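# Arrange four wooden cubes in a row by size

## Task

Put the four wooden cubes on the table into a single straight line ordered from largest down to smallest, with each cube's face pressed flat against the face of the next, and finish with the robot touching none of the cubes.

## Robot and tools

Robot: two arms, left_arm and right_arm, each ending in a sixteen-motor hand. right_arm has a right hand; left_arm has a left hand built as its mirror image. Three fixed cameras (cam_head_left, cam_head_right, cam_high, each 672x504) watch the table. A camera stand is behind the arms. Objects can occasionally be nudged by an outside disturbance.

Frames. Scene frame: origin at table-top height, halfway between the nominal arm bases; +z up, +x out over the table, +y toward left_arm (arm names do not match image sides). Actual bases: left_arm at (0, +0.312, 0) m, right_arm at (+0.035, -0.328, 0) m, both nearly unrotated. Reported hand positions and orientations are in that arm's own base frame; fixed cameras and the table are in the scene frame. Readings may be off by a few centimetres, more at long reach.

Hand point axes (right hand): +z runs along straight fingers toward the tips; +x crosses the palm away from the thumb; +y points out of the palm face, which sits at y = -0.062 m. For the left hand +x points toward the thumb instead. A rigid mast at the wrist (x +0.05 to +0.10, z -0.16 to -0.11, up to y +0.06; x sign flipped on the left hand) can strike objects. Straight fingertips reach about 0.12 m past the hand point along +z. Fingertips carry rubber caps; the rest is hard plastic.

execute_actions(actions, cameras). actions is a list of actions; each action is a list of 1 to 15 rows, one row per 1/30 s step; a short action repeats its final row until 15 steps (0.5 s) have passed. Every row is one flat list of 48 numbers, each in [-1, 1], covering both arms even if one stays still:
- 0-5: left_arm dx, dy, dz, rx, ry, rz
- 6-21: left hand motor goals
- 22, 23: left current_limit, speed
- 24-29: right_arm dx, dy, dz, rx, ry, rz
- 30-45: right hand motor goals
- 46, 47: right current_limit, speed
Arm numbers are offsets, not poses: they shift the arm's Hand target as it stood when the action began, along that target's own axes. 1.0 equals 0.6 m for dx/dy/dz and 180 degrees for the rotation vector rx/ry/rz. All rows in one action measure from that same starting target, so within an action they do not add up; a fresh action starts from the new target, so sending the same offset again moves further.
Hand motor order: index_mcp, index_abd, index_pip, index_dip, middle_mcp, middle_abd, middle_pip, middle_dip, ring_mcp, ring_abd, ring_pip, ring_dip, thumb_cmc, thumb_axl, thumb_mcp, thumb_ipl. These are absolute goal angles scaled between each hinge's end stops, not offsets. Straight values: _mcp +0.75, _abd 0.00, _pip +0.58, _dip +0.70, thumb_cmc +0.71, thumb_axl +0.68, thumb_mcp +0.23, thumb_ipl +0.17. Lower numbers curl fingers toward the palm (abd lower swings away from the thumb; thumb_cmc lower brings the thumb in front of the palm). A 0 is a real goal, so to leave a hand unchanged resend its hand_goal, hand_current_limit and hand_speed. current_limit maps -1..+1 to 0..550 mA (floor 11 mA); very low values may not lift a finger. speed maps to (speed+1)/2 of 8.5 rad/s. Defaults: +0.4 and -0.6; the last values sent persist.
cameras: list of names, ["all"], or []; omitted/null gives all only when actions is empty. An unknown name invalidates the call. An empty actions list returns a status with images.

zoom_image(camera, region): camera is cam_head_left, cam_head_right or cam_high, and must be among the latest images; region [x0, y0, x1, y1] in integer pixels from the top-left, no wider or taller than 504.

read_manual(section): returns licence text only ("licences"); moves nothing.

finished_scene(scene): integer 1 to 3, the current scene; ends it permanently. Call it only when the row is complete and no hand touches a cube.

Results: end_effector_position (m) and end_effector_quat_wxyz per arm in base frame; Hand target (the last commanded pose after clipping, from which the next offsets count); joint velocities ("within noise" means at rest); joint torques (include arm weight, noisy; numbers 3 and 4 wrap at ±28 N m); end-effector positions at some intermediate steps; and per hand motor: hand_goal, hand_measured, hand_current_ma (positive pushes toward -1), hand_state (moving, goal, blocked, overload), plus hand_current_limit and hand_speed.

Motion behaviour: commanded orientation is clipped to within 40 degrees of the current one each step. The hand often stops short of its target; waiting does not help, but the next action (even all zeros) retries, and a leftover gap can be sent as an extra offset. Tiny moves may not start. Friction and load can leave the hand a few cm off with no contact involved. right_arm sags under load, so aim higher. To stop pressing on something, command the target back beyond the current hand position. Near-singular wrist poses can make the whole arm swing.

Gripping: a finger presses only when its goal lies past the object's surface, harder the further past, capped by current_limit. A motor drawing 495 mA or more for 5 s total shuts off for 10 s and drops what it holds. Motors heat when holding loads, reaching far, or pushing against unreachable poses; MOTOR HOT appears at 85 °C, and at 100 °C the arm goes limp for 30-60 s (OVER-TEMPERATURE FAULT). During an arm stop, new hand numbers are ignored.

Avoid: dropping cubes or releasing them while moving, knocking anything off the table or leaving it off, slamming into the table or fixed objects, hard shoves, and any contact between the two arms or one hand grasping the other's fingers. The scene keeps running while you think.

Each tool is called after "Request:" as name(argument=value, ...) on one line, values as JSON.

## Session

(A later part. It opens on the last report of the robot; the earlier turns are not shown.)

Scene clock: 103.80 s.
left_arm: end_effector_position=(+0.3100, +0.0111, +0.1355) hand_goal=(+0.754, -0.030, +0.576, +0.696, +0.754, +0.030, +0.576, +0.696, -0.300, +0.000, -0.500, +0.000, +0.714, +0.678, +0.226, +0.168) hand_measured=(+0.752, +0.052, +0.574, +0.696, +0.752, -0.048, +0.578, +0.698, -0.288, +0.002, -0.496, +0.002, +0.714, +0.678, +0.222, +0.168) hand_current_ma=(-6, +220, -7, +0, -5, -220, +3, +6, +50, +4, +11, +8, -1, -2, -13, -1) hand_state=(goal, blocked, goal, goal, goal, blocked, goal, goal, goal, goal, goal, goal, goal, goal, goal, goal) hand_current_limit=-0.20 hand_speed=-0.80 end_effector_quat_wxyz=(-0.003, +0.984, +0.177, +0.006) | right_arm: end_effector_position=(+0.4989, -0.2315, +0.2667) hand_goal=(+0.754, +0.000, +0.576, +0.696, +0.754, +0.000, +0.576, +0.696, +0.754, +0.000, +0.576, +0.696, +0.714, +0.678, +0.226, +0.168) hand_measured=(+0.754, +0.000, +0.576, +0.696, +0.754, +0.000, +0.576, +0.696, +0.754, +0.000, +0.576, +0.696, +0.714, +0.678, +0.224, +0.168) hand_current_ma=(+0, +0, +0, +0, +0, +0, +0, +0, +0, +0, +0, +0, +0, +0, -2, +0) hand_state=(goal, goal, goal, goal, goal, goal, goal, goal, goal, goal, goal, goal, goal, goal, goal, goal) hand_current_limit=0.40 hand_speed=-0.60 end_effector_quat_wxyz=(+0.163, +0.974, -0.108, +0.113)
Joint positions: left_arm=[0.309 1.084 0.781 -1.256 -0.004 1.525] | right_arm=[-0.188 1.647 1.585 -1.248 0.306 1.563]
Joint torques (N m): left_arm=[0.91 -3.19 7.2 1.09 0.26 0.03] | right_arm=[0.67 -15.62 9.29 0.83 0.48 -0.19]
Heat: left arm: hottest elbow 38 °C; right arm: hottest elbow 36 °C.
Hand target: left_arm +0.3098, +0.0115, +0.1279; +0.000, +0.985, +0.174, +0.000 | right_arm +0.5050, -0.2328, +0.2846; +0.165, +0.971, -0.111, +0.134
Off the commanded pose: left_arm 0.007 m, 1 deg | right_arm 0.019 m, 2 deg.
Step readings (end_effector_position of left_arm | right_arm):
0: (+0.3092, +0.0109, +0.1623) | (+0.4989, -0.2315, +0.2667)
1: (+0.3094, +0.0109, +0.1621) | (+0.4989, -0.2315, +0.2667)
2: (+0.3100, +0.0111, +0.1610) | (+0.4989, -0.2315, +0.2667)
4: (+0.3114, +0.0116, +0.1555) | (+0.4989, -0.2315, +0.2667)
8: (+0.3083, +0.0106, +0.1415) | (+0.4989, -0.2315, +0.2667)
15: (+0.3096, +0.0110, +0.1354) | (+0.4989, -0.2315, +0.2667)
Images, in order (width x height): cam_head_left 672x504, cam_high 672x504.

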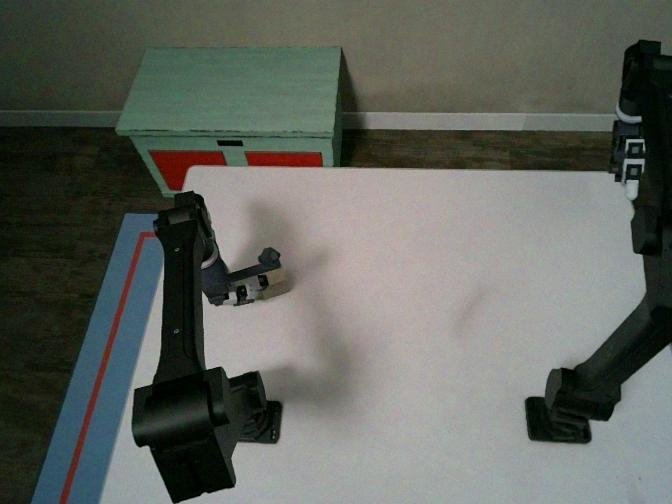

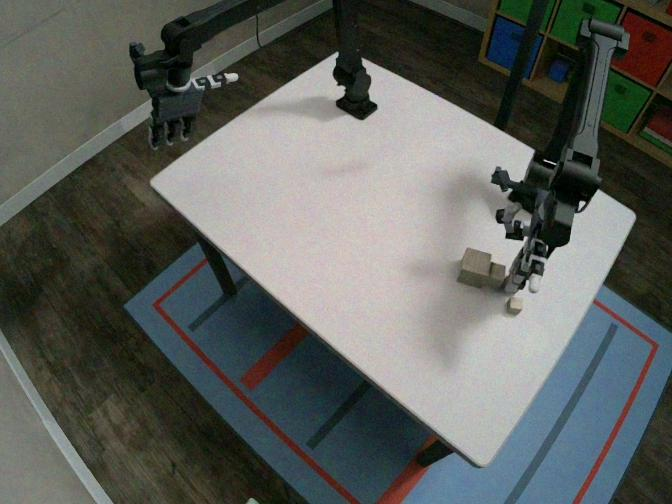

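Request:
execute_actions(actions=[[[0,0,0.008,0,0,0,0.754,-0.03,0.576,0.696,0.754,0.03,0.576,0.696,-0.3,0,-0.5,0,0.714,0.678,0.226,0.168,-0.2,-0.8,0,0,0,0,0,0,0.754,0,0.576,0.696,0.754,0,0.576,0.696,0.754,0,0.576,0.696,0.714,0.678,0.226,0.168,0.4,-0.6]],[[0,0.014,0,0,0,0,0.754,-0.03,0.576,0.696,0.754,0.03,0.576,0.696,-0.3,0,-0.5,0,0.714,0.678,0.226,0.168,-0.2,-0.8,0,0,0,0,0,0,0.754,0,0.576,0.696,0.754,0,0.576,0.696,0.754,0,0.576,0.696,0.714,0.678,0.226,0.168,0.4,-0.6]]], cameras=["cam_high"])

Request:
zoom_image(camera="cam_high", region=[465, 235, 535, 305])

Scene clock: 105.43 s.
left_arm: end_effector_position=(+0.3122, +0.0060, +0.1323) hand_goal=(+0.754, -0.030, +0.576, +0.696, +0.754, +0.030, +0.576, +0.696, -0.300, +0.000, -0.500, +0.000, +0.714, +0.678, +0.226, +0.168) hand_measured=(+0.752, +0.052, +0.574, +0.696, +0.752, -0.048, +0.578, +0.698, -0.288, +0.002, -0.496, +0.002, +0.714, +0.678, +0.222, +0.168) hand_current_ma=(-6, +220, -7, +0, -5, -220, +3, +6, +50, +4, +11, +8, -1, -2, -13, -1) hand_state=(goal, blocked, goal, goal, goal, blocked, goal, goal, goal, goal, goal, goal, goal, goal, goal, goal) hand_current_limit=-0.20 hand_speed=-0.80 end_effector_quat_wxyz=(-0.002, +0.985, +0.173, +0.008) | right_arm: end_effector_position=(+0.4989, -0.2315, +0.2667) hand_goal=(+0.754, +0.000, +0.576, +0.696, +0.754, +0.000, +0.576, +0.696, +0.754, +0.000, +0.576, +0.696, +0.714, +0.678, +0.226, +0.168) hand_measured=(+0.754, +0.000, +0.576, +0.696, +0.754, +0.000, +0.576, +0.696, +0.754, +0.000, +0.576, +0.696, +0.714, +0.678, +0.224, +0.168) hand_current_ma=(+0, +0, +0, +0, +0, +0, +0, +0, +0, +0, +0, +0, +0, +0, -2, +0) hand_state=(goal, goal, goal, goal, goal, goal, goal, goal, goal, goal, goal, goal, goal, goal, goal, goal) hand_current_limit=0.40 hand_speed=-0.60 end_effector_quat_wxyz=(+0.163, +0.974, -0.108, +0.113)
Joint positions: left_arm=[0.29 1.088 0.774 -1.241 -0.003 1.513] | right_arm=[-0.188 1.647 1.585 -1.248 0.306 1.563]
Joint torques (N m): left_arm=[-0.21 -3.14 7.12 1.09 0.2 -0.16] | right_arm=[1.03 -15.03 9.06 0.65 0.52 -0.2]
Heat: left arm: hottest elbow 38 °C; right arm: hottest elbow 36 °C.
Hand target: left_arm +0.3127, +0.0036, +0.1231; +0.000, +0.985, +0.174, +0.000 | right_arm +0.5050, -0.2328, +0.2846; +0.165, +0.971, -0.111, +0.134
Off the commanded pose: left_arm 0.009 m, 1 deg | right_arm 0.019 m, 2 deg.
Step readings (end_effector_position of left_arm | right_arm):
0: (+0.3100, +0.0111, +0.1355) | (+0.4989, -0.2315, +0.2667)
1: (+0.3101, +0.0112, +0.1355) | (+0.4989, -0.2315, +0.2667)
2: (+0.3104, +0.0112, +0.1355) | (+0.4989, -0.2315, +0.2667)
4: (+0.3113, +0.0115, +0.1354) | (+0.4989, -0.2315, +0.2667)
8: (+0.3112, +0.0115, +0.1337) | (+0.4989, -0.2315, +0.2667)
15: (+0.3110, +0.0114, +0.1326) | (+0.4989, -0.2315, +0.2667)
16: (+0.3111, +0.0115, +0.1326) | (+0.4989, -0.2315, +0.2667)
17: (+0.3111, +0.0115, +0.1326) | (+0.4989, -0.2315, +0.2667)
19: (+0.3112, +0.0107, +0.1326) | (+0.4989, -0.2315, +0.2667)
23: (+0.3116, +0.0075, +0.1325) | (+0.4989, -0.2315, +0.2667)
30: (+0.3121, +0.0059, +0.1323) | (+0.4989, -0.2315, +0.2667)
Images, in order (width x height): cam_high 672x504.

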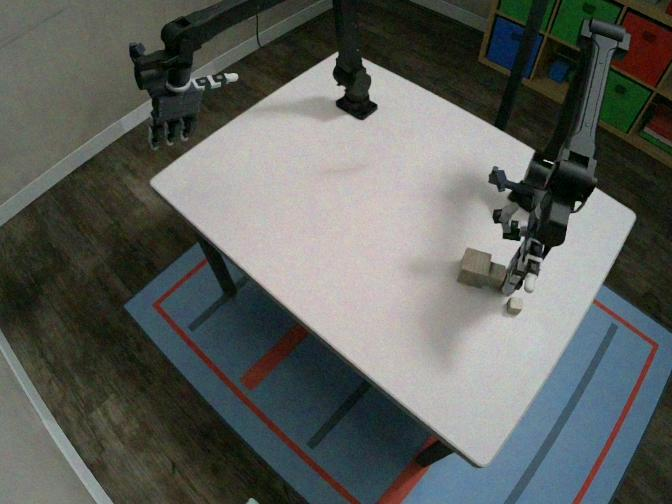

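Scaled by 7.200 from the camera's 672x504 image, which has a finer 960x720 frame.

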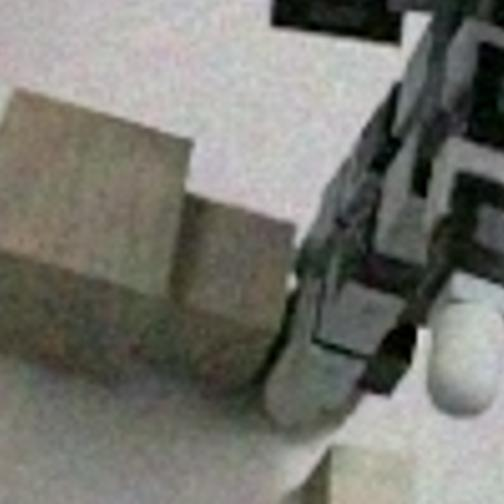

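Request:
execute_actions(actions=[[[0,0.006,0,0,0,0,0.754,-0.03,0.576,0.696,0.754,0.03,0.576,0.696,-0.3,0,-0.5,0,0.714,0.678,0.226,0.168,-0.2,-0.8,0,0,0,0,0,0,0.754,0,0.576,0.696,0.754,0,0.576,0.696,0.754,0,0.576,0.696,0.714,0.678,0.226,0.168,0.4,-0.6]]], cameras=["cam_high"])

Request:
zoom_image(camera="cam_high", region=[480, 255, 520, 295])

Scene clock: 106.30 s.
left_arm: end_effector_position=(+0.3133, +0.0029, +0.1322) hand_goal=(+0.754, -0.030, +0.576, +0.696, +0.754, +0.030, +0.576, +0.696, -0.300, +0.000, -0.500, +0.000, +0.714, +0.678, +0.226, +0.168) hand_measured=(+0.752, +0.052, +0.574, +0.696, +0.752, -0.048, +0.578, +0.698, -0.288, +0.002, -0.496, +0.002, +0.714, +0.678, +0.222, +0.168) hand_current_ma=(-6, +220, -7, +0, -5, -220, +3, +6, +50, +4, +11, +8, -1, -2, -13, -1) hand_state=(goal, blocked, goal, goal, goal, blocked, goal, goal, goal, goal, goal, goal, goal, goal, goal, goal) hand_current_limit=-0.20 hand_speed=-0.80 end_effector_quat_wxyz=(-0.002, +0.985, +0.173, +0.008) | right_arm: end_effector_position=(+0.4989, -0.2315, +0.2667) hand_goal=(+0.754, +0.000, +0.576, +0.696, +0.754, +0.000, +0.576, +0.696, +0.754, +0.000, +0.576, +0.696, +0.714, +0.678, +0.226, +0.168) hand_measured=(+0.754, +0.000, +0.576, +0.696, +0.754, +0.000, +0.576, +0.696, +0.754, +0.000, +0.576, +0.696, +0.714, +0.678, +0.224, +0.168) hand_current_ma=(+0, +0, +0, +0, +0, +0, +0, +0, +0, +0, +0, +0, +0, +0, -2, +0) hand_state=(goal, goal, goal, goal, goal, goal, goal, goal, goal, goal, goal, goal, goal, goal, goal, goal) hand_current_limit=0.40 hand_speed=-0.60 end_effector_quat_wxyz=(+0.163, +0.974, -0.108, +0.113)
Joint positions: left_arm=[0.278 1.088 0.774 -1.241 -0.003 1.5] | right_arm=[-0.188 1.647 1.585 -1.248 0.306 1.563]
Joint torques (N m): left_arm=[-0.26 -3.08 7.15 1.13 0.21 -0.16] | right_arm=[1.14 -14.97 9.33 0.77 0.49 -0.25]
Heat: left arm: hottest elbow 38 °C; right arm: hottest elbow 36 °C.
Hand target: left_arm +0.3140, +0.0002, +0.1231; -0.001, +0.985, +0.174, +0.000 | right_arm +0.5050, -0.2328, +0.2846; +0.165, +0.971, -0.111, +0.134
Off the commanded pose: left_arm 0.009 m, 1 deg | right_arm 0.019 m, 2 deg.
Step readings (end_effector_position of left_arm | right_arm):
0: (+0.3122, +0.0060, +0.1323) | (+0.4989, -0.2315, +0.2667)
1: (+0.3122, +0.0060, +0.1323) | (+0.4989, -0.2315, +0.2667)
2: (+0.3123, +0.0057, +0.1323) | (+0.4989, -0.2315, +0.2667)
4: (+0.3125, +0.0046, +0.1323) | (+0.4989, -0.2315, +0.2667)
8: (+0.3130, +0.0033, +0.1323) | (+0.4989, -0.2315, +0.2667)
15: (+0.3132, +0.0028, +0.1322) | (+0.4989, -0.2315, +0.2667)
Images, in order (width x height): cam_high 672x504.

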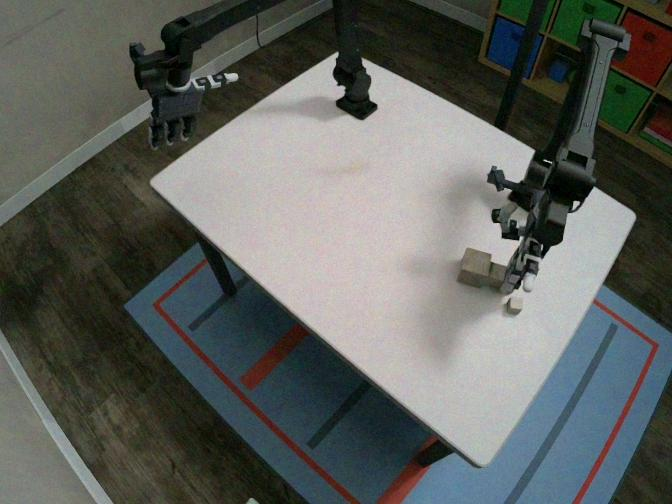

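Scaled by 12.600 from the camera's 672x504 image, which has a finer 960x720 frame.

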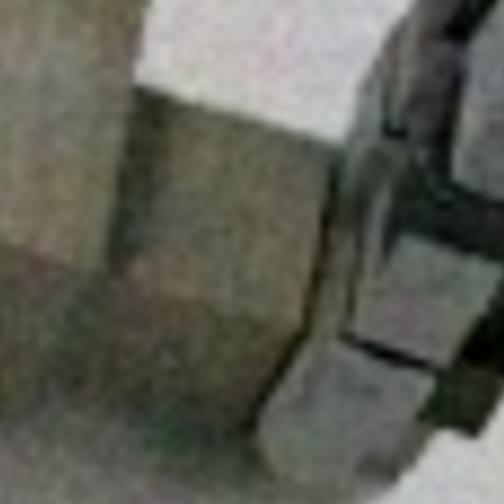

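Request:
execute_actions(actions=[[[0,0.006,0,0,0,0,0.754,-0.03,0.576,0.696,0.754,0.03,0.576,0.696,-0.3,0,-0.5,0,0.714,0.678,0.226,0.168,-0.2,-0.8,0,0,0,0,0,0,0.754,0,0.576,0.696,0.754,0,0.576,0.696,0.754,0,0.576,0.696,0.714,0.678,0.226,0.168,0.4,-0.6]]], cameras=["cam_high"])

Request:
zoom_image(camera="cam_high", region=[480, 255, 520, 295])

Scene clock: 107.10 s.
left_arm: end_effector_position=(+0.3143, -0.0004, +0.1320) hand_goal=(+0.754, -0.030, +0.576, +0.696, +0.754, +0.030, +0.576, +0.696, -0.300, +0.000, -0.500, +0.000, +0.714, +0.678, +0.226, +0.168) hand_measured=(+0.754, +0.052, +0.574, +0.696, +0.754, -0.048, +0.578, +0.698, -0.288, +0.002, -0.496, +0.002, +0.714, +0.678, +0.222, +0.168) hand_current_ma=(-1, +220, -3, +0, +0, -220, +3, +6, +50, +4, +11, +8, -1, -2, -13, -1) hand_state=(goal, blocked, goal, goal, goal, blocked, goal, goal, goal, goal, goal, goal, goal, goal, goal, goal) hand_current_limit=-0.20 hand_speed=-0.80 end_effector_quat_wxyz=(-0.002, +0.985, +0.174, +0.007) | right_arm: end_effector_position=(+0.4989, -0.2315, +0.2667) hand_goal=(+0.754, +0.000, +0.576, +0.696, +0.754, +0.000, +0.576, +0.696, +0.754, +0.000, +0.576, +0.696, +0.714, +0.678, +0.226, +0.168) hand_measured=(+0.754, +0.000, +0.576, +0.696, +0.754, +0.000, +0.576, +0.696, +0.754, +0.000, +0.576, +0.696, +0.714, +0.678, +0.224, +0.168) hand_current_ma=(+0, +0, +0, +0, +0, +0, +0, +0, +0, +0, +0, +0, +0, +0, -2, +0) hand_state=(goal, goal, goal, goal, goal, goal, goal, goal, goal, goal, goal, goal, goal, goal, goal, goal) hand_current_limit=0.40 hand_speed=-0.60 end_effector_quat_wxyz=(+0.163, +0.974, -0.108, +0.113)
Joint positions: left_arm=[0.266 1.089 0.774 -1.241 -0.002 1.487] | right_arm=[-0.188 1.647 1.585 -1.248 0.306 1.563]
Joint torques (N m): left_arm=[-0.26 -3.02 7.2 1.09 0.21 -0.16] | right_arm=[0.67 -14.21 9.33 0.81 0.51 -0.22]
Heat: left arm: hottest elbow 38 °C; right arm: hottest elbow 36 °C.
Hand target: left_arm +0.3152, -0.0032, +0.1231; +0.000, +0.985, +0.174, +0.000 | right_arm +0.5050, -0.2328, +0.2846; +0.165, +0.971, -0.111, +0.134
Off the commanded pose: left_arm 0.009 m, 1 deg | right_arm 0.019 m, 2 deg.
Step readings (end_effector_position of left_arm | right_arm):
0: (+0.3133, +0.0029, +0.1322) | (+0.4989, -0.2315, +0.2667)
1: (+0.3133, +0.0029, +0.1322) | (+0.4989, -0.2315, +0.2667)
2: (+0.3134, +0.0025, +0.1322) | (+0.4989, -0.2315, +0.2667)
4: (+0.3136, +0.0014, +0.1322) | (+0.4989, -0.2315, +0.2667)
8: (+0.3140, -0.0003, +0.1320) | (+0.4989, -0.2315, +0.2667)
15: (+0.3142, -0.0004, +0.1320) | (+0.4989, -0.2315, +0.2667)
Images, in order (width x height): cam_high 672x504.

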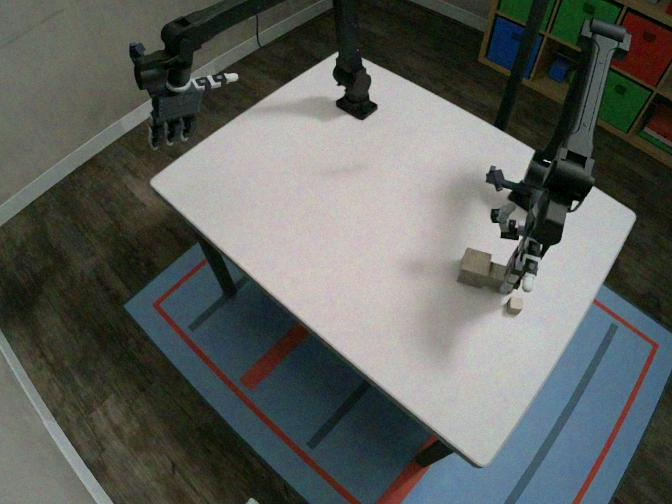

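Scaled by 12.600 from the camera's 672x504 image, which has a finer 960x720 frame.

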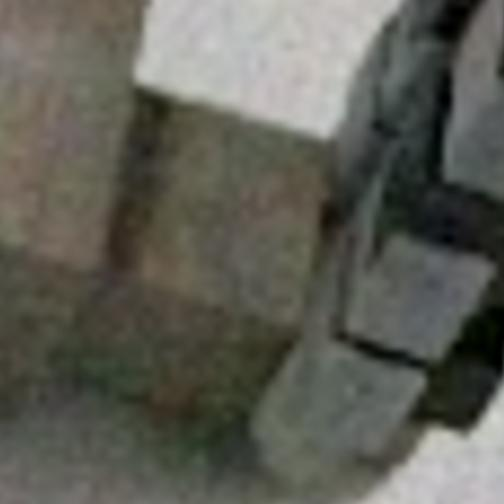

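Request:
execute_actions(actions=[[[0,0,0,0,0,0,0.754,0.045,0.576,0.696,0.754,-0.04,0.576,0.696,-0.3,0,-0.5,0,0.714,0.678,0.226,0.168,-0.2,-0.9,0,0,0,0,0,0,0.754,0,0.576,0.696,0.754,0,0.576,0.696,0.754,0,0.576,0.696,0.714,0.678,0.226,0.168,0.4,-0.6]],[[0,0,0,0,0,0,0.754,0.065,0.576,0.696,0.754,-0.065,0.576,0.696,-0.3,0,-0.5,0,0.714,0.678,0.226,0.168,-0.2,-0.94,0,0,0,0,0,0,0.754,0,0.576,0.696,0.754,0,0.576,0.696,0.754,0,0.576,0.696,0.714,0.678,0.226,0.168,0.4,-0.6]],[[0,0,0,0,0,0,0.754,0.065,0.576,0.696,0.754,-0.085,0.576,0.696,-0.3,0,-0.5,0,0.714,0.678,0.226,0.168,-0.2,-0.9,0,0,0,0,0,0,0.754,0,0.576,0.696,0.754,0,0.576,0.696,0.754,0,0.576,0.696,0.714,0.678,0.226,0.168,0.4,-0.6]]], cameras=["cam_high"])

Request:
zoom_image(camera="cam_high", region=[480, 255, 520, 295])

Scene clock: 109.10 s.
left_arm: end_effector_position=(+0.3144, -0.0003, +0.1320) hand_goal=(+0.754, +0.066, +0.576, +0.696, +0.754, -0.084, +0.576, +0.696, -0.300, +0.000, -0.500, +0.000, +0.714, +0.678, +0.226, +0.168) hand_measured=(+0.754, +0.062, +0.574, +0.696, +0.754, -0.080, +0.578, +0.698, -0.288, +0.002, -0.496, +0.002, +0.714, +0.678, +0.222, +0.168) hand_current_ma=(-1, -9, -3, +0, +0, +10, +3, +6, +50, +4, +11, +8, -1, -2, -13, -1) hand_state=(goal, goal, goal, goal, goal, goal, goal, goal, goal, goal, goal, goal, goal, goal, goal, goal) hand_current_limit=-0.20 hand_speed=-0.90 end_effector_quat_wxyz=(-0.002, +0.985, +0.174, +0.008) | right_arm: end_effector_position=(+0.4989, -0.2315, +0.2667) hand_goal=(+0.754, +0.000, +0.576, +0.696, +0.754, +0.000, +0.576, +0.696, +0.754, +0.000, +0.576, +0.696, +0.714, +0.678, +0.226, +0.168) hand_measured=(+0.754, +0.000, +0.576, +0.696, +0.754, +0.000, +0.576, +0.696, +0.754, +0.000, +0.576, +0.696, +0.714, +0.678, +0.224, +0.168) hand_current_ma=(+0, +0, +0, +0, +0, +0, +0, +0, +0, +0, +0, +0, +0, +0, -2, +0) hand_state=(goal, goal, goal, goal, goal, goal, goal, goal, goal, goal, goal, goal, goal, goal, goal, goal) hand_current_limit=0.40 hand_speed=-0.60 end_effector_quat_wxyz=(+0.163, +0.974, -0.108, +0.113)
Joint positions: left_arm=[0.266 1.089 0.774 -1.24 -0.002 1.486] | right_arm=[-0.188 1.647 1.585 -1.248 0.306 1.563]
Joint torques (N m): left_arm=[-0.26 -3.08 7.19 1.06 0.21 -0.16] | right_arm=[0.09 -14.56 9.11 0.91 0.5 -0.24]
Heat: left arm: hottest elbow 38 °C; right arm: hottest elbow 36 °C.
Hand target: left_arm +0.3152, -0.0032, +0.1231; +0.000, +0.985, +0.174, +0.000 | right_arm +0.5050, -0.2328, +0.2846; +0.165, +0.971, -0.111, +0.134
Off the commanded pose: left_arm 0.009 m, 1 deg | right_arm 0.019 m, 2 deg.
Step readings (end_effector_position of left_arm | right_arm):
0: (+0.3143, -0.0004, +0.1320) | (+0.4989, -0.2315, +0.2667)
1: (+0.3143, -0.0004, +0.1320) | (+0.4989, -0.2315, +0.2667)
2: (+0.3143, -0.0004, +0.1320) | (+0.4989, -0.2315, +0.2667)
4: (+0.3143, -0.0004, +0.1320) | (+0.4989, -0.2315, +0.2667)
8: (+0.3143, -0.0003, +0.1320) | (+0.4989, -0.2315, +0.2667)
15: (+0.3143, -0.0003, +0.1320) | (+0.4989, -0.2315, +0.2667)
16: (+0.3143, -0.0003, +0.1320) | (+0.4989, -0.2315, +0.2667)
17: (+0.3143, -0.0003, +0.1320) | (+0.4989, -0.2315, +0.2667)
19: (+0.3143, -0.0003, +0.1320) | (+0.4989, -0.2315, +0.2667)
23: (+0.3144, -0.0003, +0.1320) | (+0.4989, -0.2315, +0.2667)
30: (+0.3144, -0.0003, +0.1320) | (+0.4989, -0.2315, +0.2667)
31: (+0.3144, -0.0003, +0.1320) | (+0.4989, -0.2315, +0.2667)
32: (+0.3144, -0.0003, +0.1320) | (+0.4989, -0.2315, +0.2667)
34: (+0.3144, -0.0003, +0.1320) | (+0.4989, -0.2315, +0.2667)
38: (+0.3144, -0.0003, +0.1320) | (+0.4989, -0.2315, +0.2667)
45: (+0.3144, -0.0003, +0.1320) | (+0.4989, -0.2315, +0.2667)
Images, in order (width x height): cam_high 672x504.

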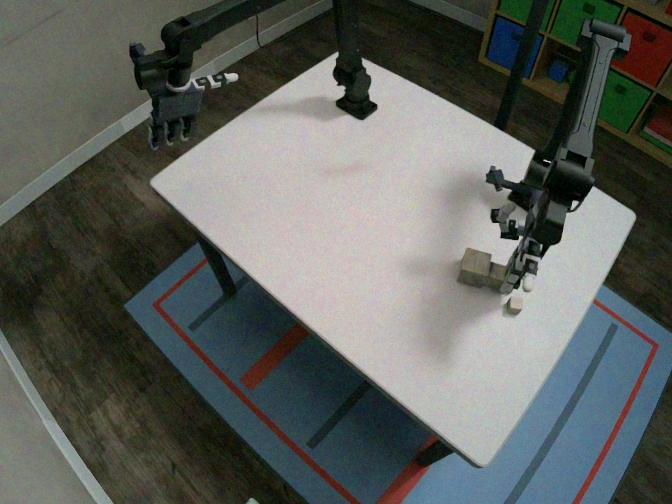

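Scaled by 12.600 from the camera's 672x504 image, which has a finer 960x720 frame.

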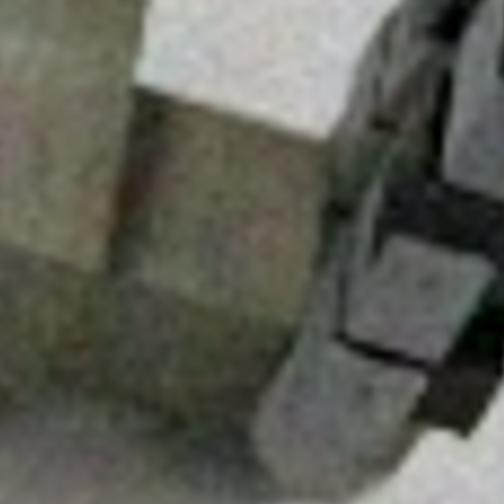

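Request:
execute_actions(actions=[[[0,-0.03,0,0,0,0,0.754,0.065,0.576,0.696,0.754,-0.085,0.576,0.696,-0.3,0,-0.5,0,0.714,0.678,0.226,0.168,-0.2,-0.7,0,0,0,0,0,0,0.754,0,0.576,0.696,0.754,0,0.576,0.696,0.754,0,0.576,0.696,0.714,0.678,0.226,0.168,0.4,-0.6]],[[0,-0.065,0,0,0,0,0.754,0.065,0.576,0.696,0.754,-0.085,0.576,0.696,-0.3,0,-0.5,0,0.714,0.678,0.226,0.168,-0.2,-0.7,0,0,0,0,0,0,0.754,0,0.576,0.696,0.754,0,0.576,0.696,0.754,0,0.576,0.696,0.714,0.678,0.226,0.168,0.4,-0.6]],[[0,0,-0.05,0,0,0,0.754,0.065,0.576,0.696,0.754,-0.085,0.576,0.696,-0.3,0,-0.5,0,0.714,0.678,0.226,0.168,-0.2,-0.7,0,0,0,0,0,0,0.754,0,0.576,0.696,0.754,0,0.576,0.696,0.754,0,0.576,0.696,0.714,0.678,0.226,0.168,0.4,-0.6]],[[0,0,-0.08,0,0,0,0.754,0.065,0.576,0.696,0.754,-0.085,0.576,0.696,-0.3,0,-0.5,0,0.714,0.678,0.226,0.168,-0.2,-0.7,0,0,0,0,0,0,0.754,0,0.576,0.696,0.754,0,0.576,0.696,0.754,0,0.576,0.696,0.714,0.678,0.226,0.168,0.4,-0.6]]], cameras=["cam_high","cam_head_left"])

Request:
zoom_image(camera="cam_high", region=[455, 240, 535, 320])

Request:
zoom_image(camera="cam_head_left", region=[210, 250, 290, 330])

Scene clock: 111.60 s.
left_arm: end_effector_position=(+0.2870, +0.0449, +0.1841) hand_goal=(+0.754, +0.066, +0.576, +0.696, +0.754, -0.084, +0.576, +0.696, -0.300, +0.000, -0.500, +0.000, +0.714, +0.678, +0.226, +0.168) hand_measured=(+0.752, +0.064, +0.574, +0.696, +0.752, -0.080, +0.576, +0.698, -0.288, +0.002, -0.496, +0.002, +0.714, +0.678, +0.222, +0.168) hand_current_ma=(-4, -8, -3, +0, -4, +9, +3, +6, +50, +4, +11, +8, -1, -2, -13, -1) hand_state=(goal, goal, goal, goal, goal, goal, goal, goal, goal, goal, goal, goal, goal, goal, goal, goal) hand_current_limit=-0.20 hand_speed=-0.70 end_effector_quat_wxyz=(+0.003, +0.984, +0.177, -0.014) | right_arm: end_effector_position=(+0.4989, -0.2315, +0.2667) hand_goal=(+0.754, +0.000, +0.576, +0.696, +0.754, +0.000, +0.576, +0.696, +0.754, +0.000, +0.576, +0.696, +0.714, +0.678, +0.226, +0.168) hand_measured=(+0.754, +0.000, +0.576, +0.696, +0.754, +0.000, +0.576, +0.696, +0.754, +0.000, +0.576, +0.696, +0.714, +0.678, +0.224, +0.168) hand_current_ma=(+0, +0, +0, +0, +0, +0, +0, +0, +0, +0, +0, +0, +0, +0, -2, +0) hand_state=(goal, goal, goal, goal, goal, goal, goal, goal, goal, goal, goal, goal, goal, goal, goal, goal) hand_current_limit=0.40 hand_speed=-0.60 end_effector_quat_wxyz=(+0.163, +0.974, -0.108, +0.113)
Joint positions: left_arm=[0.459 1.054 0.893 -1.439 -0.002 1.675] | right_arm=[-0.188 1.647 1.585 -1.248 0.306 1.563]
Joint torques (N m): left_arm=[0.79 -4.25 11.43 -0.24 0.22 0.04] | right_arm=[1.26 -14.39 9.4 0.76 0.51 -0.23]
Heat: left arm: hottest elbow 38 °C; right arm: hottest elbow 36 °C.
Hand target: left_arm +0.2956, +0.0503, +0.2012; +0.000, +0.985, +0.174, +0.000 | right_arm +0.5050, -0.2328, +0.2846; +0.165, +0.971, -0.111, +0.134
Off the commanded pose: left_arm 0.020 m, 2 deg | right_arm 0.019 m, 2 deg.
Step readings (end_effector_position of left_arm | right_arm):
0: (+0.3144, -0.0003, +0.1320) | (+0.4989, -0.2315, +0.2667)
1: (+0.3144, -0.0003, +0.1320) | (+0.4989, -0.2315, +0.2667)
2: (+0.3143, -0.0001, +0.1320) | (+0.4989, -0.2315, +0.2667)
4: (+0.3138, +0.0024, +0.1321) | (+0.4989, -0.2315, +0.2667)
8: (+0.3124, +0.0099, +0.1321) | (+0.4989, -0.2315, +0.2667)
15: (+0.3112, +0.0130, +0.1320) | (+0.4989, -0.2315, +0.2667)
16: (+0.3109, +0.0132, +0.1320) | (+0.4989, -0.2315, +0.2667)
17: (+0.3102, +0.0154, +0.1320) | (+0.4989, -0.2315, +0.2667)
19: (+0.3078, +0.0232, +0.1322) | (+0.4989, -0.2315, +0.2667)
23: (+0.3013, +0.0461, +0.1317) | (+0.4989, -0.2315, +0.2667)
30: (+0.2971, +0.0505, +0.1315) | (+0.4989, -0.2315, +0.2667)
31: (+0.2969, +0.0504, +0.1315) | (+0.4989, -0.2315, +0.2667)
32: (+0.2965, +0.0501, +0.1315) | (+0.4989, -0.2315, +0.2667)
34: (+0.2928, +0.0481, +0.1313) | (+0.4989, -0.2315, +0.2667)
38: (+0.2855, +0.0445, +0.1310) | (+0.4989, -0.2315, +0.2667)
45: (+0.2824, +0.0429, +0.1310) | (+0.4989, -0.2315, +0.2667)
46: (+0.2823, +0.0428, +0.1315) | (+0.4989, -0.2315, +0.2667)
47: (+0.2813, +0.0423, +0.1336) | (+0.4989, -0.2315, +0.2667)
49: (+0.2797, +0.0414, +0.1429) | (+0.4989, -0.2315, +0.2667)
53: (+0.2855, +0.0442, +0.1688) | (+0.4989, -0.2315, +0.2667)
60: (+0.2881, +0.0455, +0.1841) | (+0.4989, -0.2315, +0.2667)
Images, in order (width x height): cam_head_left 672x504, cam_high 672x504.

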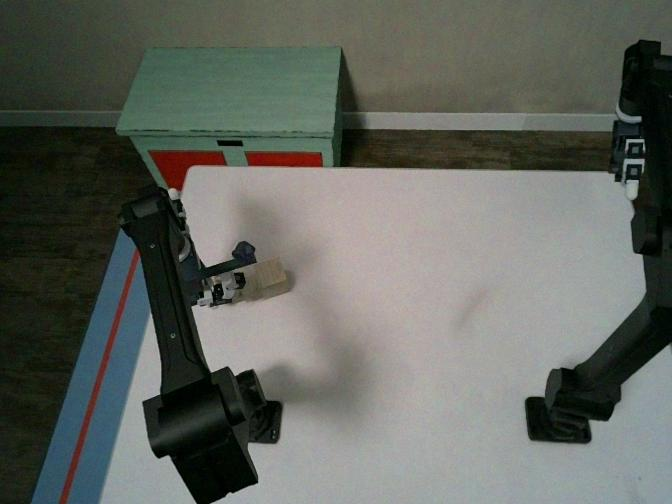

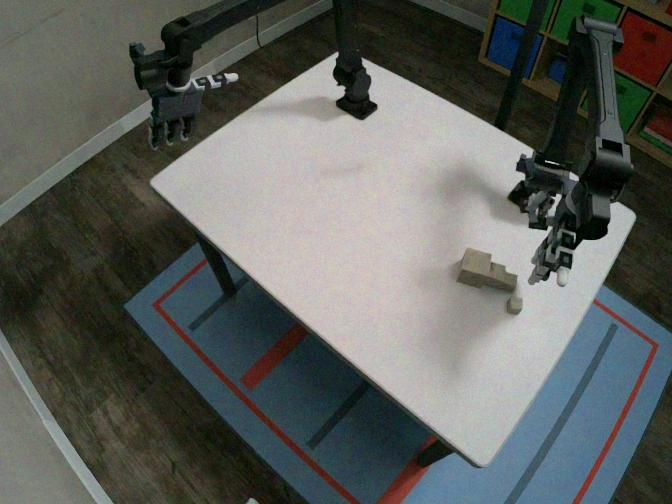

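Scaled by 6.300 from the camera's 672x504 image, which has a finer 960x720 frame.

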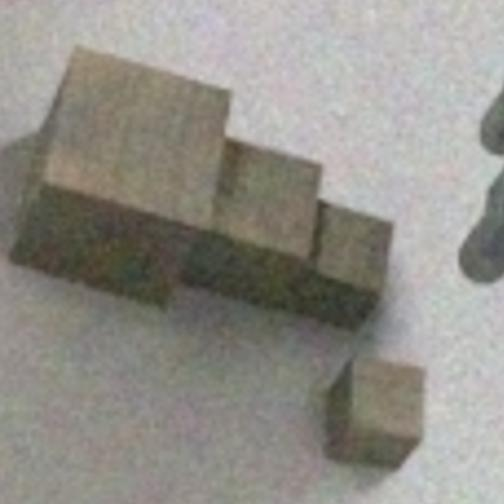

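Scaled by 6.300 from the camera's 672x504 image, which has a finer 960x720 frame.

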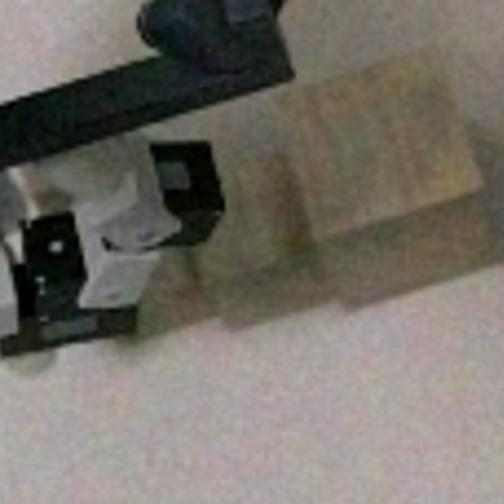

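Request:
zoom_image(camera="cam_high", region=[480, 258, 520, 298])

Request:
zoom_image(camera="cam_high", region=[496, 280, 532, 316])

Scaled by 12.600 from the camera's 672x504 image, which has a finer 960x720 frame.

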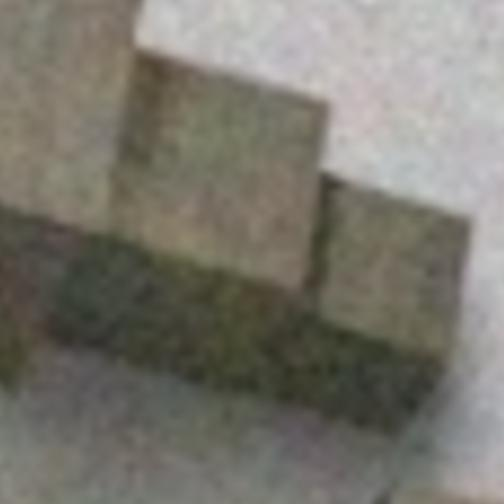

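Scaled by 14.000 from the camera's 672x504 image, which has a finer 960x720 frame.

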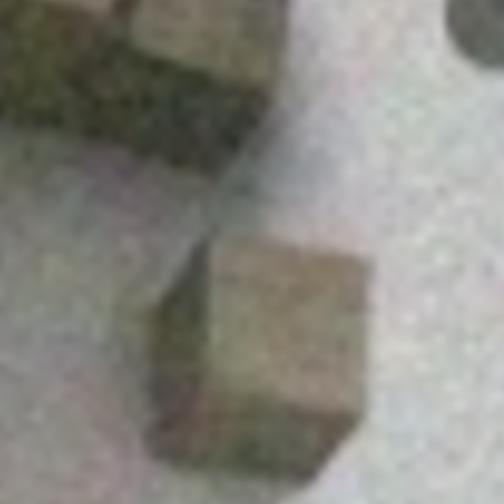

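Request:
execute_actions(actions=[[[0.0007,0.0776,-0.02,0,0,0,0.754,0.08,0.576,0.696,0.754,-0.12,0.576,0.696,-0.3,0,-0.5,0,0.714,0.678,0.226,0.168,-0.2,-0.7,0,0,0,0,0,0,0.754,0,0.576,0.696,0.754,0,0.576,0.696,0.754,0,0.576,0.696,0.714,0.678,0.226,0.168,0.4,-0.6]],[[0,0,0.07,0,0,0,0.754,0.08,0.576,0.696,0.754,-0.12,0.576,0.696,-0.3,0,-0.5,0,0.714,0.678,0.226,0.168,-0.2,-0.7,0,0,0,0,0,0,0.754,0,0.576,0.696,0.754,0,0.576,0.696,0.754,0,0.576,0.696,0.714,0.678,0.226,0.168,0.4,-0.6]],[[0,0,0.04,0,0,0,0.754,0.08,0.576,0.696,0.754,-0.12,0.576,0.696,-0.3,0,-0.5,0,0.714,0.678,0.226,0.168,-0.2,-0.7,0,0,0,0,0,0,0.754,0,0.576,0.696,0.754,0,0.576,0.696,0.754,0,0.576,0.696,0.714,0.678,0.226,0.168,0.4,-0.6]]], cameras=["cam_high"])

Request:
zoom_image(camera="cam_high", region=[465, 240, 535, 310])

Scene clock: 114.10 s.
left_arm: end_effector_position=(+0.3109, +0.0081, +0.1562) hand_goal=(+0.754, +0.080, +0.576, +0.696, +0.754, -0.120, +0.576, +0.696, -0.300, +0.000, -0.500, +0.000, +0.714, +0.678, +0.226, +0.168) hand_measured=(+0.752, +0.076, +0.574, +0.696, +0.752, -0.116, +0.576, +0.698, -0.288, +0.002, -0.496, +0.002, +0.714, +0.678, +0.222, +0.168) hand_current_ma=(-4, -9, -3, +0, -3, +9, +3, +6, +50, +4, +11, +8, -1, -2, -13, -1) hand_state=(goal, goal, goal, goal, goal, goal, goal, goal, goal, goal, goal, goal, goal, goal, goal, goal) hand_current_limit=-0.20 hand_speed=-0.70 end_effector_quat_wxyz=(+0.000, +0.985, +0.173, +0.007) | right_arm: end_effector_position=(+0.4989, -0.2315, +0.2667) hand_goal=(+0.754, +0.000, +0.576, +0.696, +0.754, +0.000, +0.576, +0.696, +0.754, +0.000, +0.576, +0.696, +0.714, +0.678, +0.226, +0.168) hand_measured=(+0.754, +0.000, +0.576, +0.696, +0.754, +0.000, +0.576, +0.696, +0.754, +0.000, +0.576, +0.696, +0.714, +0.678, +0.224, +0.168) hand_current_ma=(+0, +0, +0, +0, +0, +0, +0, +0, +0, +0, +0, +0, +0, +0, -2, +0) hand_state=(goal, goal, goal, goal, goal, goal, goal, goal, goal, goal, goal, goal, goal, goal, goal, goal) hand_current_limit=0.40 hand_speed=-0.60 end_effector_quat_wxyz=(+0.163, +0.974, -0.108, +0.113)
Joint positions: left_arm=[0.302 1.067 0.824 -1.314 0.002 1.525] | right_arm=[-0.188 1.647 1.585 -1.248 0.306 1.563]
Joint torques (N m): left_arm=[-0.15 -3.08 7.3 1.11 0.04 -0.16] | right_arm=[0.32 -14.8 9.17 0.68 0.48 -0.25]
Heat: left arm: hottest elbow 38 °C; right arm: hottest elbow 36 °C.
Hand target: left_arm +0.3120, +0.0067, +0.1471; +0.000, +0.985, +0.174, +0.000 | right_arm +0.5050, -0.2328, +0.2846; +0.165, +0.971, -0.111, +0.134
Off the commanded pose: left_arm 0.009 m, 1 deg | right_arm 0.019 m, 2 deg.
Step readings (end_effector_position of left_arm | right_arm):
0: (+0.2869, +0.0448, +0.1841) | (+0.4989, -0.2315, +0.2667)
1: (+0.2868, +0.0447, +0.1841) | (+0.4989, -0.2315, +0.2667)
2: (+0.2871, +0.0430, +0.1842) | (+0.4989, -0.2315, +0.2667)
4: (+0.2882, +0.0337, +0.1847) | (+0.4989, -0.2315, +0.2667)
8: (+0.2930, +0.0074, +0.1879) | (+0.4989, -0.2315, +0.2667)
15: (+0.2987, +0.0030, +0.1919) | (+0.4989, -0.2315, +0.2667)
16: (+0.2989, +0.0033, +0.1918) | (+0.4989, -0.2315, +0.2667)
17: (+0.2999, +0.0038, +0.1918) | (+0.4989, -0.2315, +0.2667)
19: (+0.3049, +0.0057, +0.1915) | (+0.4989, -0.2315, +0.2667)
23: (+0.3112, +0.0079, +0.1858) | (+0.4989, -0.2315, +0.2667)
30: (+0.3101, +0.0077, +0.1796) | (+0.4989, -0.2315, +0.2667)
31: (+0.3104, +0.0079, +0.1795) | (+0.4989, -0.2315, +0.2667)
32: (+0.3112, +0.0081, +0.1781) | (+0.4989, -0.2315, +0.2667)
34: (+0.3125, +0.0086, +0.1733) | (+0.4989, -0.2315, +0.2667)
38: (+0.3089, +0.0074, +0.1602) | (+0.4989, -0.2315, +0.2667)
45: (+0.3106, +0.0080, +0.1562) | (+0.4989, -0.2315, +0.2667)
Images, in order (width x height): cam_high 672x504.

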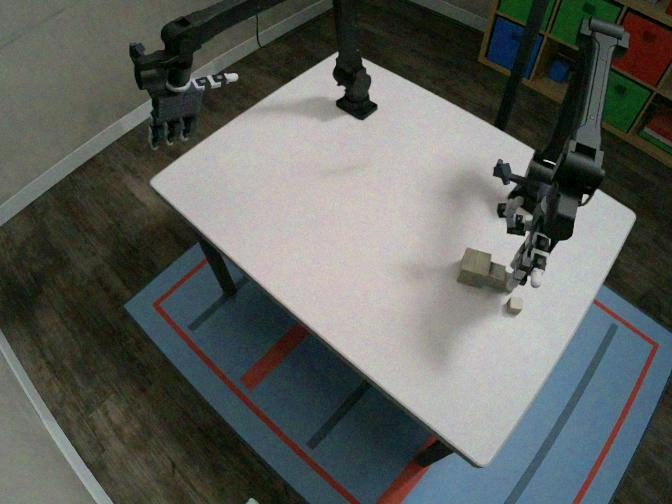

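Scaled by 7.200 from the camera's 672x504 image, which has a finer 960x720 frame.

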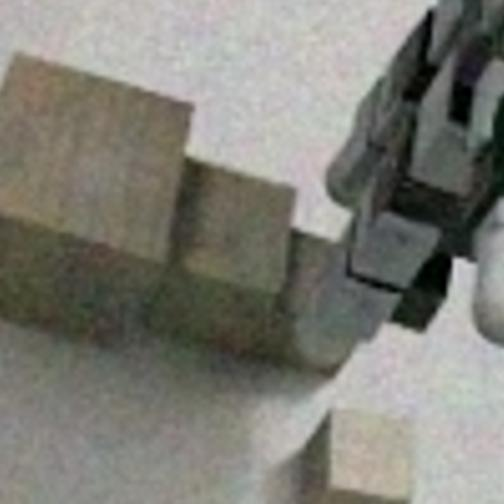

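Request:
execute_actions(actions=[[[0,0,0,0,0,0,0.754,0.11,0.576,0.696,0.754,-0.12,0.576,0.696,-0.3,0,-0.5,0,0.714,0.678,0.226,0.168,-0.2,-0.7,0,0,0,0,0,0,0.754,0,0.576,0.696,0.754,0,0.576,0.696,0.754,0,0.576,0.696,0.714,0.678,0.226,0.168,0.4,-0.6]],[[0,0,0.018,0,0,0,0.754,0.11,0.576,0.696,0.754,-0.12,0.576,0.696,-0.3,0,-0.5,0,0.714,0.678,0.226,0.168,-0.2,-0.7,0,0,0,0,0,0,0.754,0,0.576,0.696,0.754,0,0.576,0.696,0.754,0,0.576,0.696,0.714,0.678,0.226,0.168,0.4,-0.6]]], cameras=["cam_high"])

Request:
zoom_image(camera="cam_high", region=[480, 265, 520, 305])

Scene clock: 115.70 s.
left_arm: end_effector_position=(+0.3117, +0.0084, +0.1462) hand_goal=(+0.754, +0.110, +0.576, +0.696, +0.754, -0.120, +0.576, +0.696, -0.300, +0.000, -0.500, +0.000, +0.714, +0.678, +0.226, +0.168) hand_measured=(+0.752, +0.106, +0.574, +0.696, +0.752, -0.116, +0.576, +0.698, -0.288, +0.002, -0.496, +0.002, +0.714, +0.678, +0.222, +0.168) hand_current_ma=(-4, -13, -3, +0, -3, +9, +3, +6, +50, +4, +11, +8, -1, -2, -13, -1) hand_state=(goal, goal, goal, goal, goal, goal, goal, goal, goal, goal, goal, goal, goal, goal, goal, goal) hand_current_limit=-0.20 hand_speed=-0.70 end_effector_quat_wxyz=(+0.000, +0.985, +0.173, +0.009) | right_arm: end_effector_position=(+0.4989, -0.2315, +0.2667) hand_goal=(+0.754, +0.000, +0.576, +0.696, +0.754, +0.000, +0.576, +0.696, +0.754, +0.000, +0.576, +0.696, +0.714, +0.678, +0.226, +0.168) hand_measured=(+0.754, +0.000, +0.576, +0.696, +0.754, +0.000, +0.576, +0.696, +0.754, +0.000, +0.576, +0.696, +0.714, +0.678, +0.224, +0.168) hand_current_ma=(+0, +0, +0, +0, +0, +0, +0, +0, +0, +0, +0, +0, +0, +0, -2, +0) hand_state=(goal, goal, goal, goal, goal, goal, goal, goal, goal, goal, goal, goal, goal, goal, goal, goal) hand_current_limit=0.40 hand_speed=-0.60 end_effector_quat_wxyz=(+0.163, +0.974, -0.108, +0.113)
Joint positions: left_arm=[0.302 1.075 0.803 -1.281 0.002 1.525] | right_arm=[-0.188 1.647 1.585 -1.248 0.306 1.563]
Joint torques (N m): left_arm=[-0.15 -3.02 7.13 1.11 0.02 -0.16] | right_arm=[0.62 -15.38 9.17 0.99 0.48 -0.24]
Heat: left arm: hottest elbow 38 °C; right arm: hottest elbow 36 °C.
Hand target: left_arm +0.3121, +0.0067, +0.1364; +0.000, +0.985, +0.174, +0.000 | right_arm +0.5050, -0.2328, +0.2846; +0.165, +0.971, -0.111, +0.134
Off the commanded pose: left_arm 0.010 m, 1 deg | right_arm 0.019 m, 2 deg.
Step readings (end_effector_position of left_arm | right_arm):
0: (+0.3109, +0.0081, +0.1562) | (+0.4989, -0.2315, +0.2667)
1: (+0.3109, +0.0081, +0.1562) | (+0.4989, -0.2315, +0.2667)
2: (+0.3109, +0.0081, +0.1562) | (+0.4989, -0.2315, +0.2667)
4: (+0.3110, +0.0081, +0.1562) | (+0.4989, -0.2315, +0.2667)
8: (+0.3110, +0.0081, +0.1562) | (+0.4989, -0.2315, +0.2667)
15: (+0.3110, +0.0081, +0.1562) | (+0.4989, -0.2315, +0.2667)
16: (+0.3110, +0.0081, +0.1562) | (+0.4989, -0.2315, +0.2667)
17: (+0.3114, +0.0082, +0.1557) | (+0.4989, -0.2315, +0.2667)
19: (+0.3122, +0.0085, +0.1540) | (+0.4989, -0.2315, +0.2667)
23: (+0.3111, +0.0081, +0.1484) | (+0.4989, -0.2315, +0.2667)
30: (+0.3116, +0.0083, +0.1462) | (+0.4989, -0.2315, +0.2667)
Images, in order (width x height): cam_high 672x504.

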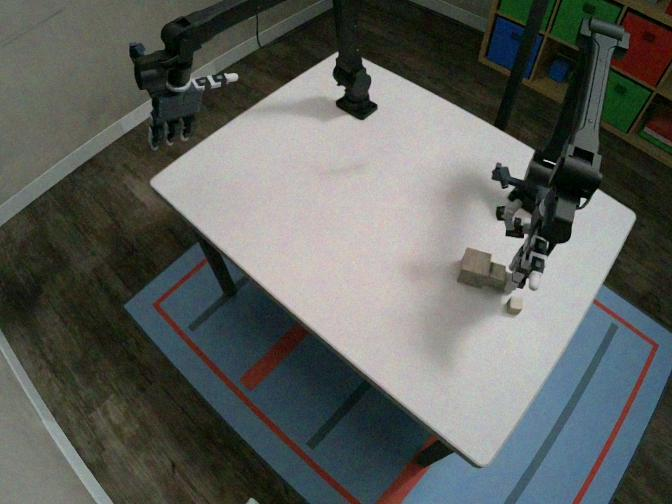

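Scaled by 12.600 from the camera's 672x504 image, which has a finer 960x720 frame.

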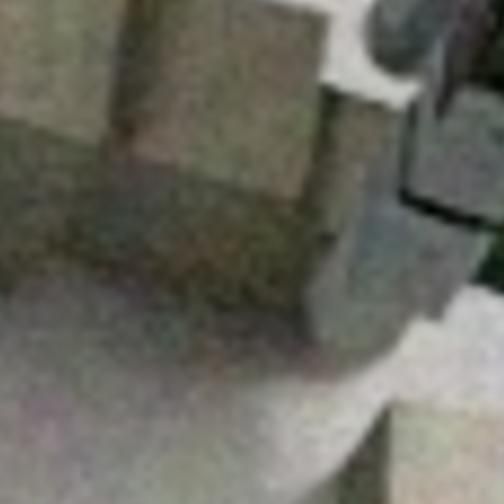

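Request:
execute_actions(actions=[[[0,0.003,0.023,0,0,0,0.754,0.11,0.576,0.696,0.754,-0.12,0.576,0.696,-0.3,0,-0.5,0,0.714,0.678,0.226,0.168,-0.2,-0.7,0,0,0,0,0,0,0.754,0,0.576,0.696,0.754,0,0.576,0.696,0.754,0,0.576,0.696,0.714,0.678,0.226,0.168,0.4,-0.6]],[[0,0,0,0,0,0,0.754,0.06,0.576,0.696,0.754,-0.12,0.576,0.696,-0.3,0,-0.5,0,0.714,0.678,0.226,0.168,-0.2,-0.9,0,0,0,0,0,0,0.754,0,0.576,0.696,0.754,0,0.576,0.696,0.754,0,0.576,0.696,0.714,0.678,0.226,0.168,0.4,-0.6]]], cameras=["cam_high"])

Request:
zoom_image(camera="cam_high", region=[480, 265, 520, 305])

Scene clock: 117.07 s.
left_arm: end_effector_position=(+0.3124, +0.0071, +0.1320) hand_goal=(+0.754, +0.060, +0.576, +0.696, +0.754, -0.120, +0.576, +0.696, -0.300, +0.000, -0.500, +0.000, +0.714, +0.678, +0.226, +0.168) hand_measured=(+0.752, +0.062, +0.574, +0.696, +0.752, -0.116, +0.576, +0.698, -0.288, +0.002, -0.496, +0.002, +0.714, +0.678, +0.222, +0.168) hand_current_ma=(-4, +8, -3, +0, -3, +9, +3, +6, +50, +4, +11, +8, -1, -2, -13, -1) hand_state=(goal, goal, goal, goal, goal, goal, goal, goal, goal, goal, goal, goal, goal, goal, goal, goal) hand_current_limit=-0.20 hand_speed=-0.90 end_effector_quat_wxyz=(+0.000, +0.985, +0.174, +0.008) | right_arm: end_effector_position=(+0.4989, -0.2315, +0.2667) hand_goal=(+0.754, +0.000, +0.576, +0.696, +0.754, +0.000, +0.576, +0.696, +0.754, +0.000, +0.576, +0.696, +0.714, +0.678, +0.226, +0.168) hand_measured=(+0.754, +0.000, +0.576, +0.696, +0.754, +0.000, +0.576, +0.696, +0.754, +0.000, +0.576, +0.696, +0.714, +0.678, +0.224, +0.168) hand_current_ma=(+0, +0, +0, +0, +0, +0, +0, +0, +0, +0, +0, +0, +0, +0, -2, +0) hand_state=(goal, goal, goal, goal, goal, goal, goal, goal, goal, goal, goal, goal, goal, goal, goal, goal) hand_current_limit=0.40 hand_speed=-0.60 end_effector_quat_wxyz=(+0.163, +0.974, -0.108, +0.113)
Joint positions: left_arm=[0.296 1.09 0.774 -1.239 0.002 1.518] | right_arm=[-0.188 1.647 1.585 -1.248 0.306 1.563]
Joint torques (N m): left_arm=[-0.21 -3.14 7.06 1.1 0.01 -0.17] | right_arm=[0.67 -14.92 9.18 0.88 0.48 -0.23]
Heat: left arm: hottest elbow 38 °C; right arm: hottest elbow 36 °C.
Hand target: left_arm +0.3126, +0.0050, +0.1226; +0.000, +0.985, +0.174, +0.000 | right_arm +0.5050, -0.2328, +0.2846; +0.165, +0.971, -0.111, +0.134
Off the commanded pose: left_arm 0.010 m, 1 deg | right_arm 0.019 m, 2 deg.
Step readings (end_effector_position of left_arm | right_arm):
0: (+0.3117, +0.0084, +0.1462) | (+0.4989, -0.2315, +0.2667)
1: (+0.3118, +0.0084, +0.1461) | (+0.4989, -0.2315, +0.2667)
2: (+0.3121, +0.0085, +0.1455) | (+0.4989, -0.2315, +0.2667)
4: (+0.3129, +0.0084, +0.1427) | (+0.4989, -0.2315, +0.2667)
8: (+0.3114, +0.0072, +0.1350) | (+0.4989, -0.2315, +0.2667)
15: (+0.3122, +0.0070, +0.1320) | (+0.4989, -0.2315, +0.2667)
16: (+0.3123, +0.0071, +0.1320) | (+0.4989, -0.2315, +0.2667)
17: (+0.3124, +0.0071, +0.1320) | (+0.4989, -0.2315, +0.2667)
19: (+0.3124, +0.0071, +0.1320) | (+0.4989, -0.2315, +0.2667)
23: (+0.3124, +0.0071, +0.1320) | (+0.4989, -0.2315, +0.2667)
30: (+0.3124, +0.0071, +0.1320) | (+0.4989, -0.2315, +0.2667)
Images, in order (width x height): cam_high 672x504.

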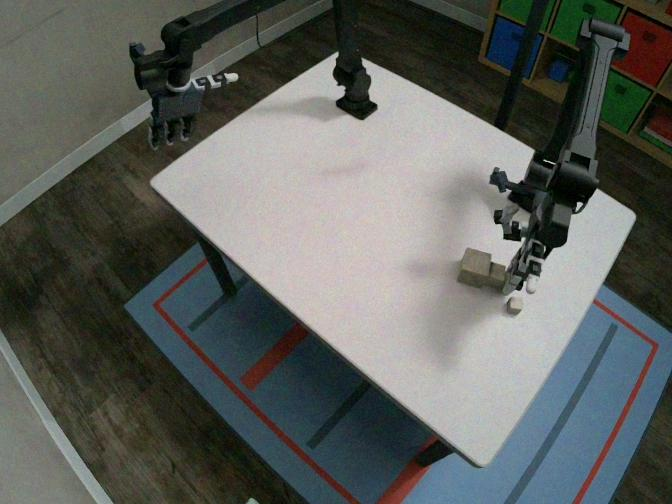

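Scaled by 12.600 from the camera's 672x504 image, which has a finer 960x720 frame.

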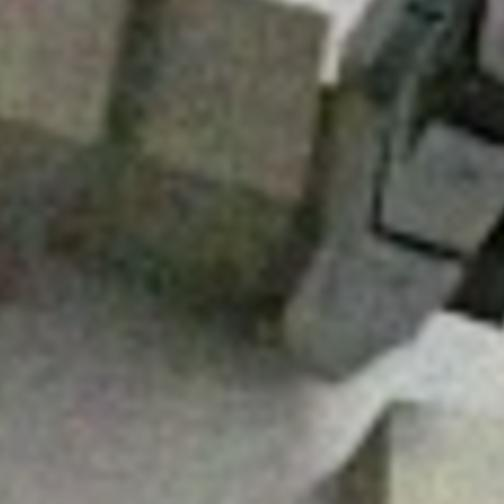

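Request:
execute_actions(actions=[[[0,0,0,0,0,0,0.754,0.03,0.576,0.696,0.754,-0.12,0.576,0.696,-0.3,0,-0.5,0,0.714,0.678,0.226,0.168,-0.2,-0.93,0,0,0,0,0,0,0.754,0,0.576,0.696,0.754,0,0.576,0.696,0.754,0,0.576,0.696,0.714,0.678,0.226,0.168,0.4,-0.6]],[[0,0,0,0,0,0,0.754,0.0,0.576,0.696,0.754,-0.12,0.576,0.696,-0.3,0,-0.5,0,0.714,0.678,0.226,0.168,-0.2,-0.93,0,0,0,0,0,0,0.754,0,0.576,0.696,0.754,0,0.576,0.696,0.754,0,0.576,0.696,0.714,0.678,0.226,0.168,0.4,-0.6]]], cameras=["cam_high"])

Request:
zoom_image(camera="cam_high", region=[480, 265, 520, 305])

Scene clock: 118.43 s.
left_arm: end_effector_position=(+0.3124, +0.0071, +0.1320) hand_goal=(+0.754, +0.000, +0.576, +0.696, +0.754, -0.120, +0.576, +0.696, -0.300, +0.000, -0.500, +0.000, +0.714, +0.678, +0.226, +0.168) hand_measured=(+0.752, +0.006, +0.574, +0.696, +0.752, -0.116, +0.576, +0.698, -0.288, +0.002, -0.496, +0.002, +0.714, +0.678, +0.222, +0.168) hand_current_ma=(-4, +20, -3, +0, -3, +9, +3, +6, +50, +4, +11, +8, -1, -2, -13, -1) hand_state=(goal, goal, goal, goal, goal, goal, goal, goal, goal, goal, goal, goal, goal, goal, goal, goal) hand_current_limit=-0.20 hand_speed=-0.93 end_effector_quat_wxyz=(+0.000, +0.985, +0.174, +0.008) | right_arm: end_effector_position=(+0.4989, -0.2315, +0.2667) hand_goal=(+0.754, +0.000, +0.576, +0.696, +0.754, +0.000, +0.576, +0.696, +0.754, +0.000, +0.576, +0.696, +0.714, +0.678, +0.226, +0.168) hand_measured=(+0.754, +0.000, +0.576, +0.696, +0.754, +0.000, +0.576, +0.696, +0.754, +0.000, +0.576, +0.696, +0.714, +0.678, +0.224, +0.168) hand_current_ma=(+0, +0, +0, +0, +0, +0, +0, +0, +0, +0, +0, +0, +0, +0, -2, +0) hand_state=(goal, goal, goal, goal, goal, goal, goal, goal, goal, goal, goal, goal, goal, goal, goal, goal) hand_current_limit=0.40 hand_speed=-0.60 end_effector_quat_wxyz=(+0.163, +0.974, -0.108, +0.113)
Joint positions: left_arm=[0.296 1.09 0.774 -1.239 0.002 1.518] | right_arm=[-0.188 1.647 1.585 -1.248 0.306 1.563]
Joint torques (N m): left_arm=[-0.21 -3.02 7.1 1.1 0.02 -0.16] | right_arm=[0.26 -14.86 9.18 0.58 0.44 -0.26]
Heat: left arm: hottest elbow 38 °C; right arm: hottest elbow 36 °C.
Hand target: left_arm +0.3126, +0.0050, +0.1226; +0.000, +0.985, +0.174, +0.000 | right_arm +0.5050, -0.2328, +0.2846; +0.165, +0.971, -0.111, +0.134
Off the commanded pose: left_arm 0.010 m, 1 deg | right_arm 0.019 m, 2 deg.
Step readings (end_effector_position of left_arm | right_arm):
0: (+0.3124, +0.0071, +0.1320) | (+0.4989, -0.2315, +0.2667)
1: (+0.3124, +0.0071, +0.1320) | (+0.4989, -0.2315, +0.2667)
2: (+0.3124, +0.0071, +0.1320) | (+0.4989, -0.2315, +0.2667)
4: (+0.3124, +0.0071, +0.1320) | (+0.4989, -0.2315, +0.2667)
8: (+0.3124, +0.0071, +0.1320) | (+0.4989, -0.2315, +0.2667)
15: (+0.3124, +0.0071, +0.1320) | (+0.4989, -0.2315, +0.2667)
16: (+0.3124, +0.0071, +0.1320) | (+0.4989, -0.2315, +0.2667)
17: (+0.3124, +0.0071, +0.1320) | (+0.4989, -0.2315, +0.2667)
19: (+0.3124, +0.0071, +0.1320) | (+0.4989, -0.2315, +0.2667)
23: (+0.3124, +0.0071, +0.1320) | (+0.4989, -0.2315, +0.2667)
30: (+0.3124, +0.0071, +0.1320) | (+0.4989, -0.2315, +0.2667)
Images, in order (width x height): cam_high 672x504.

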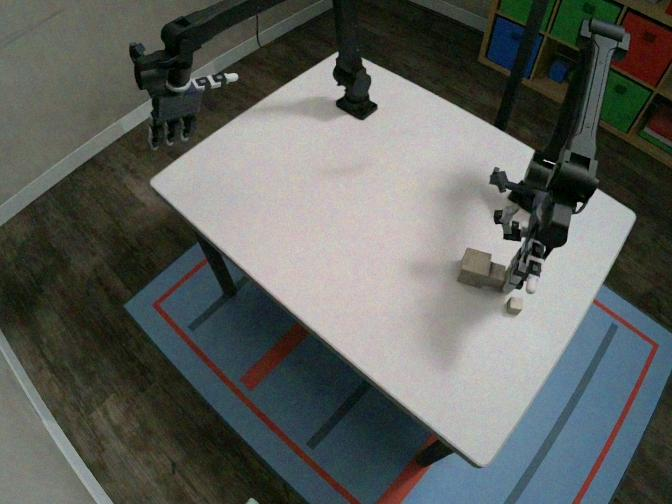

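Scaled by 12.600 from the camera's 672x504 image, which has a finer 960x720 frame.

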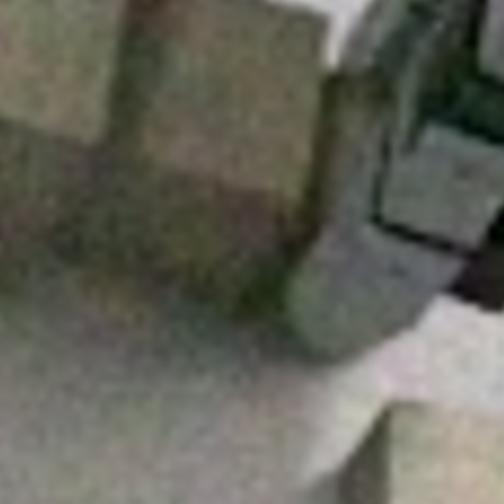

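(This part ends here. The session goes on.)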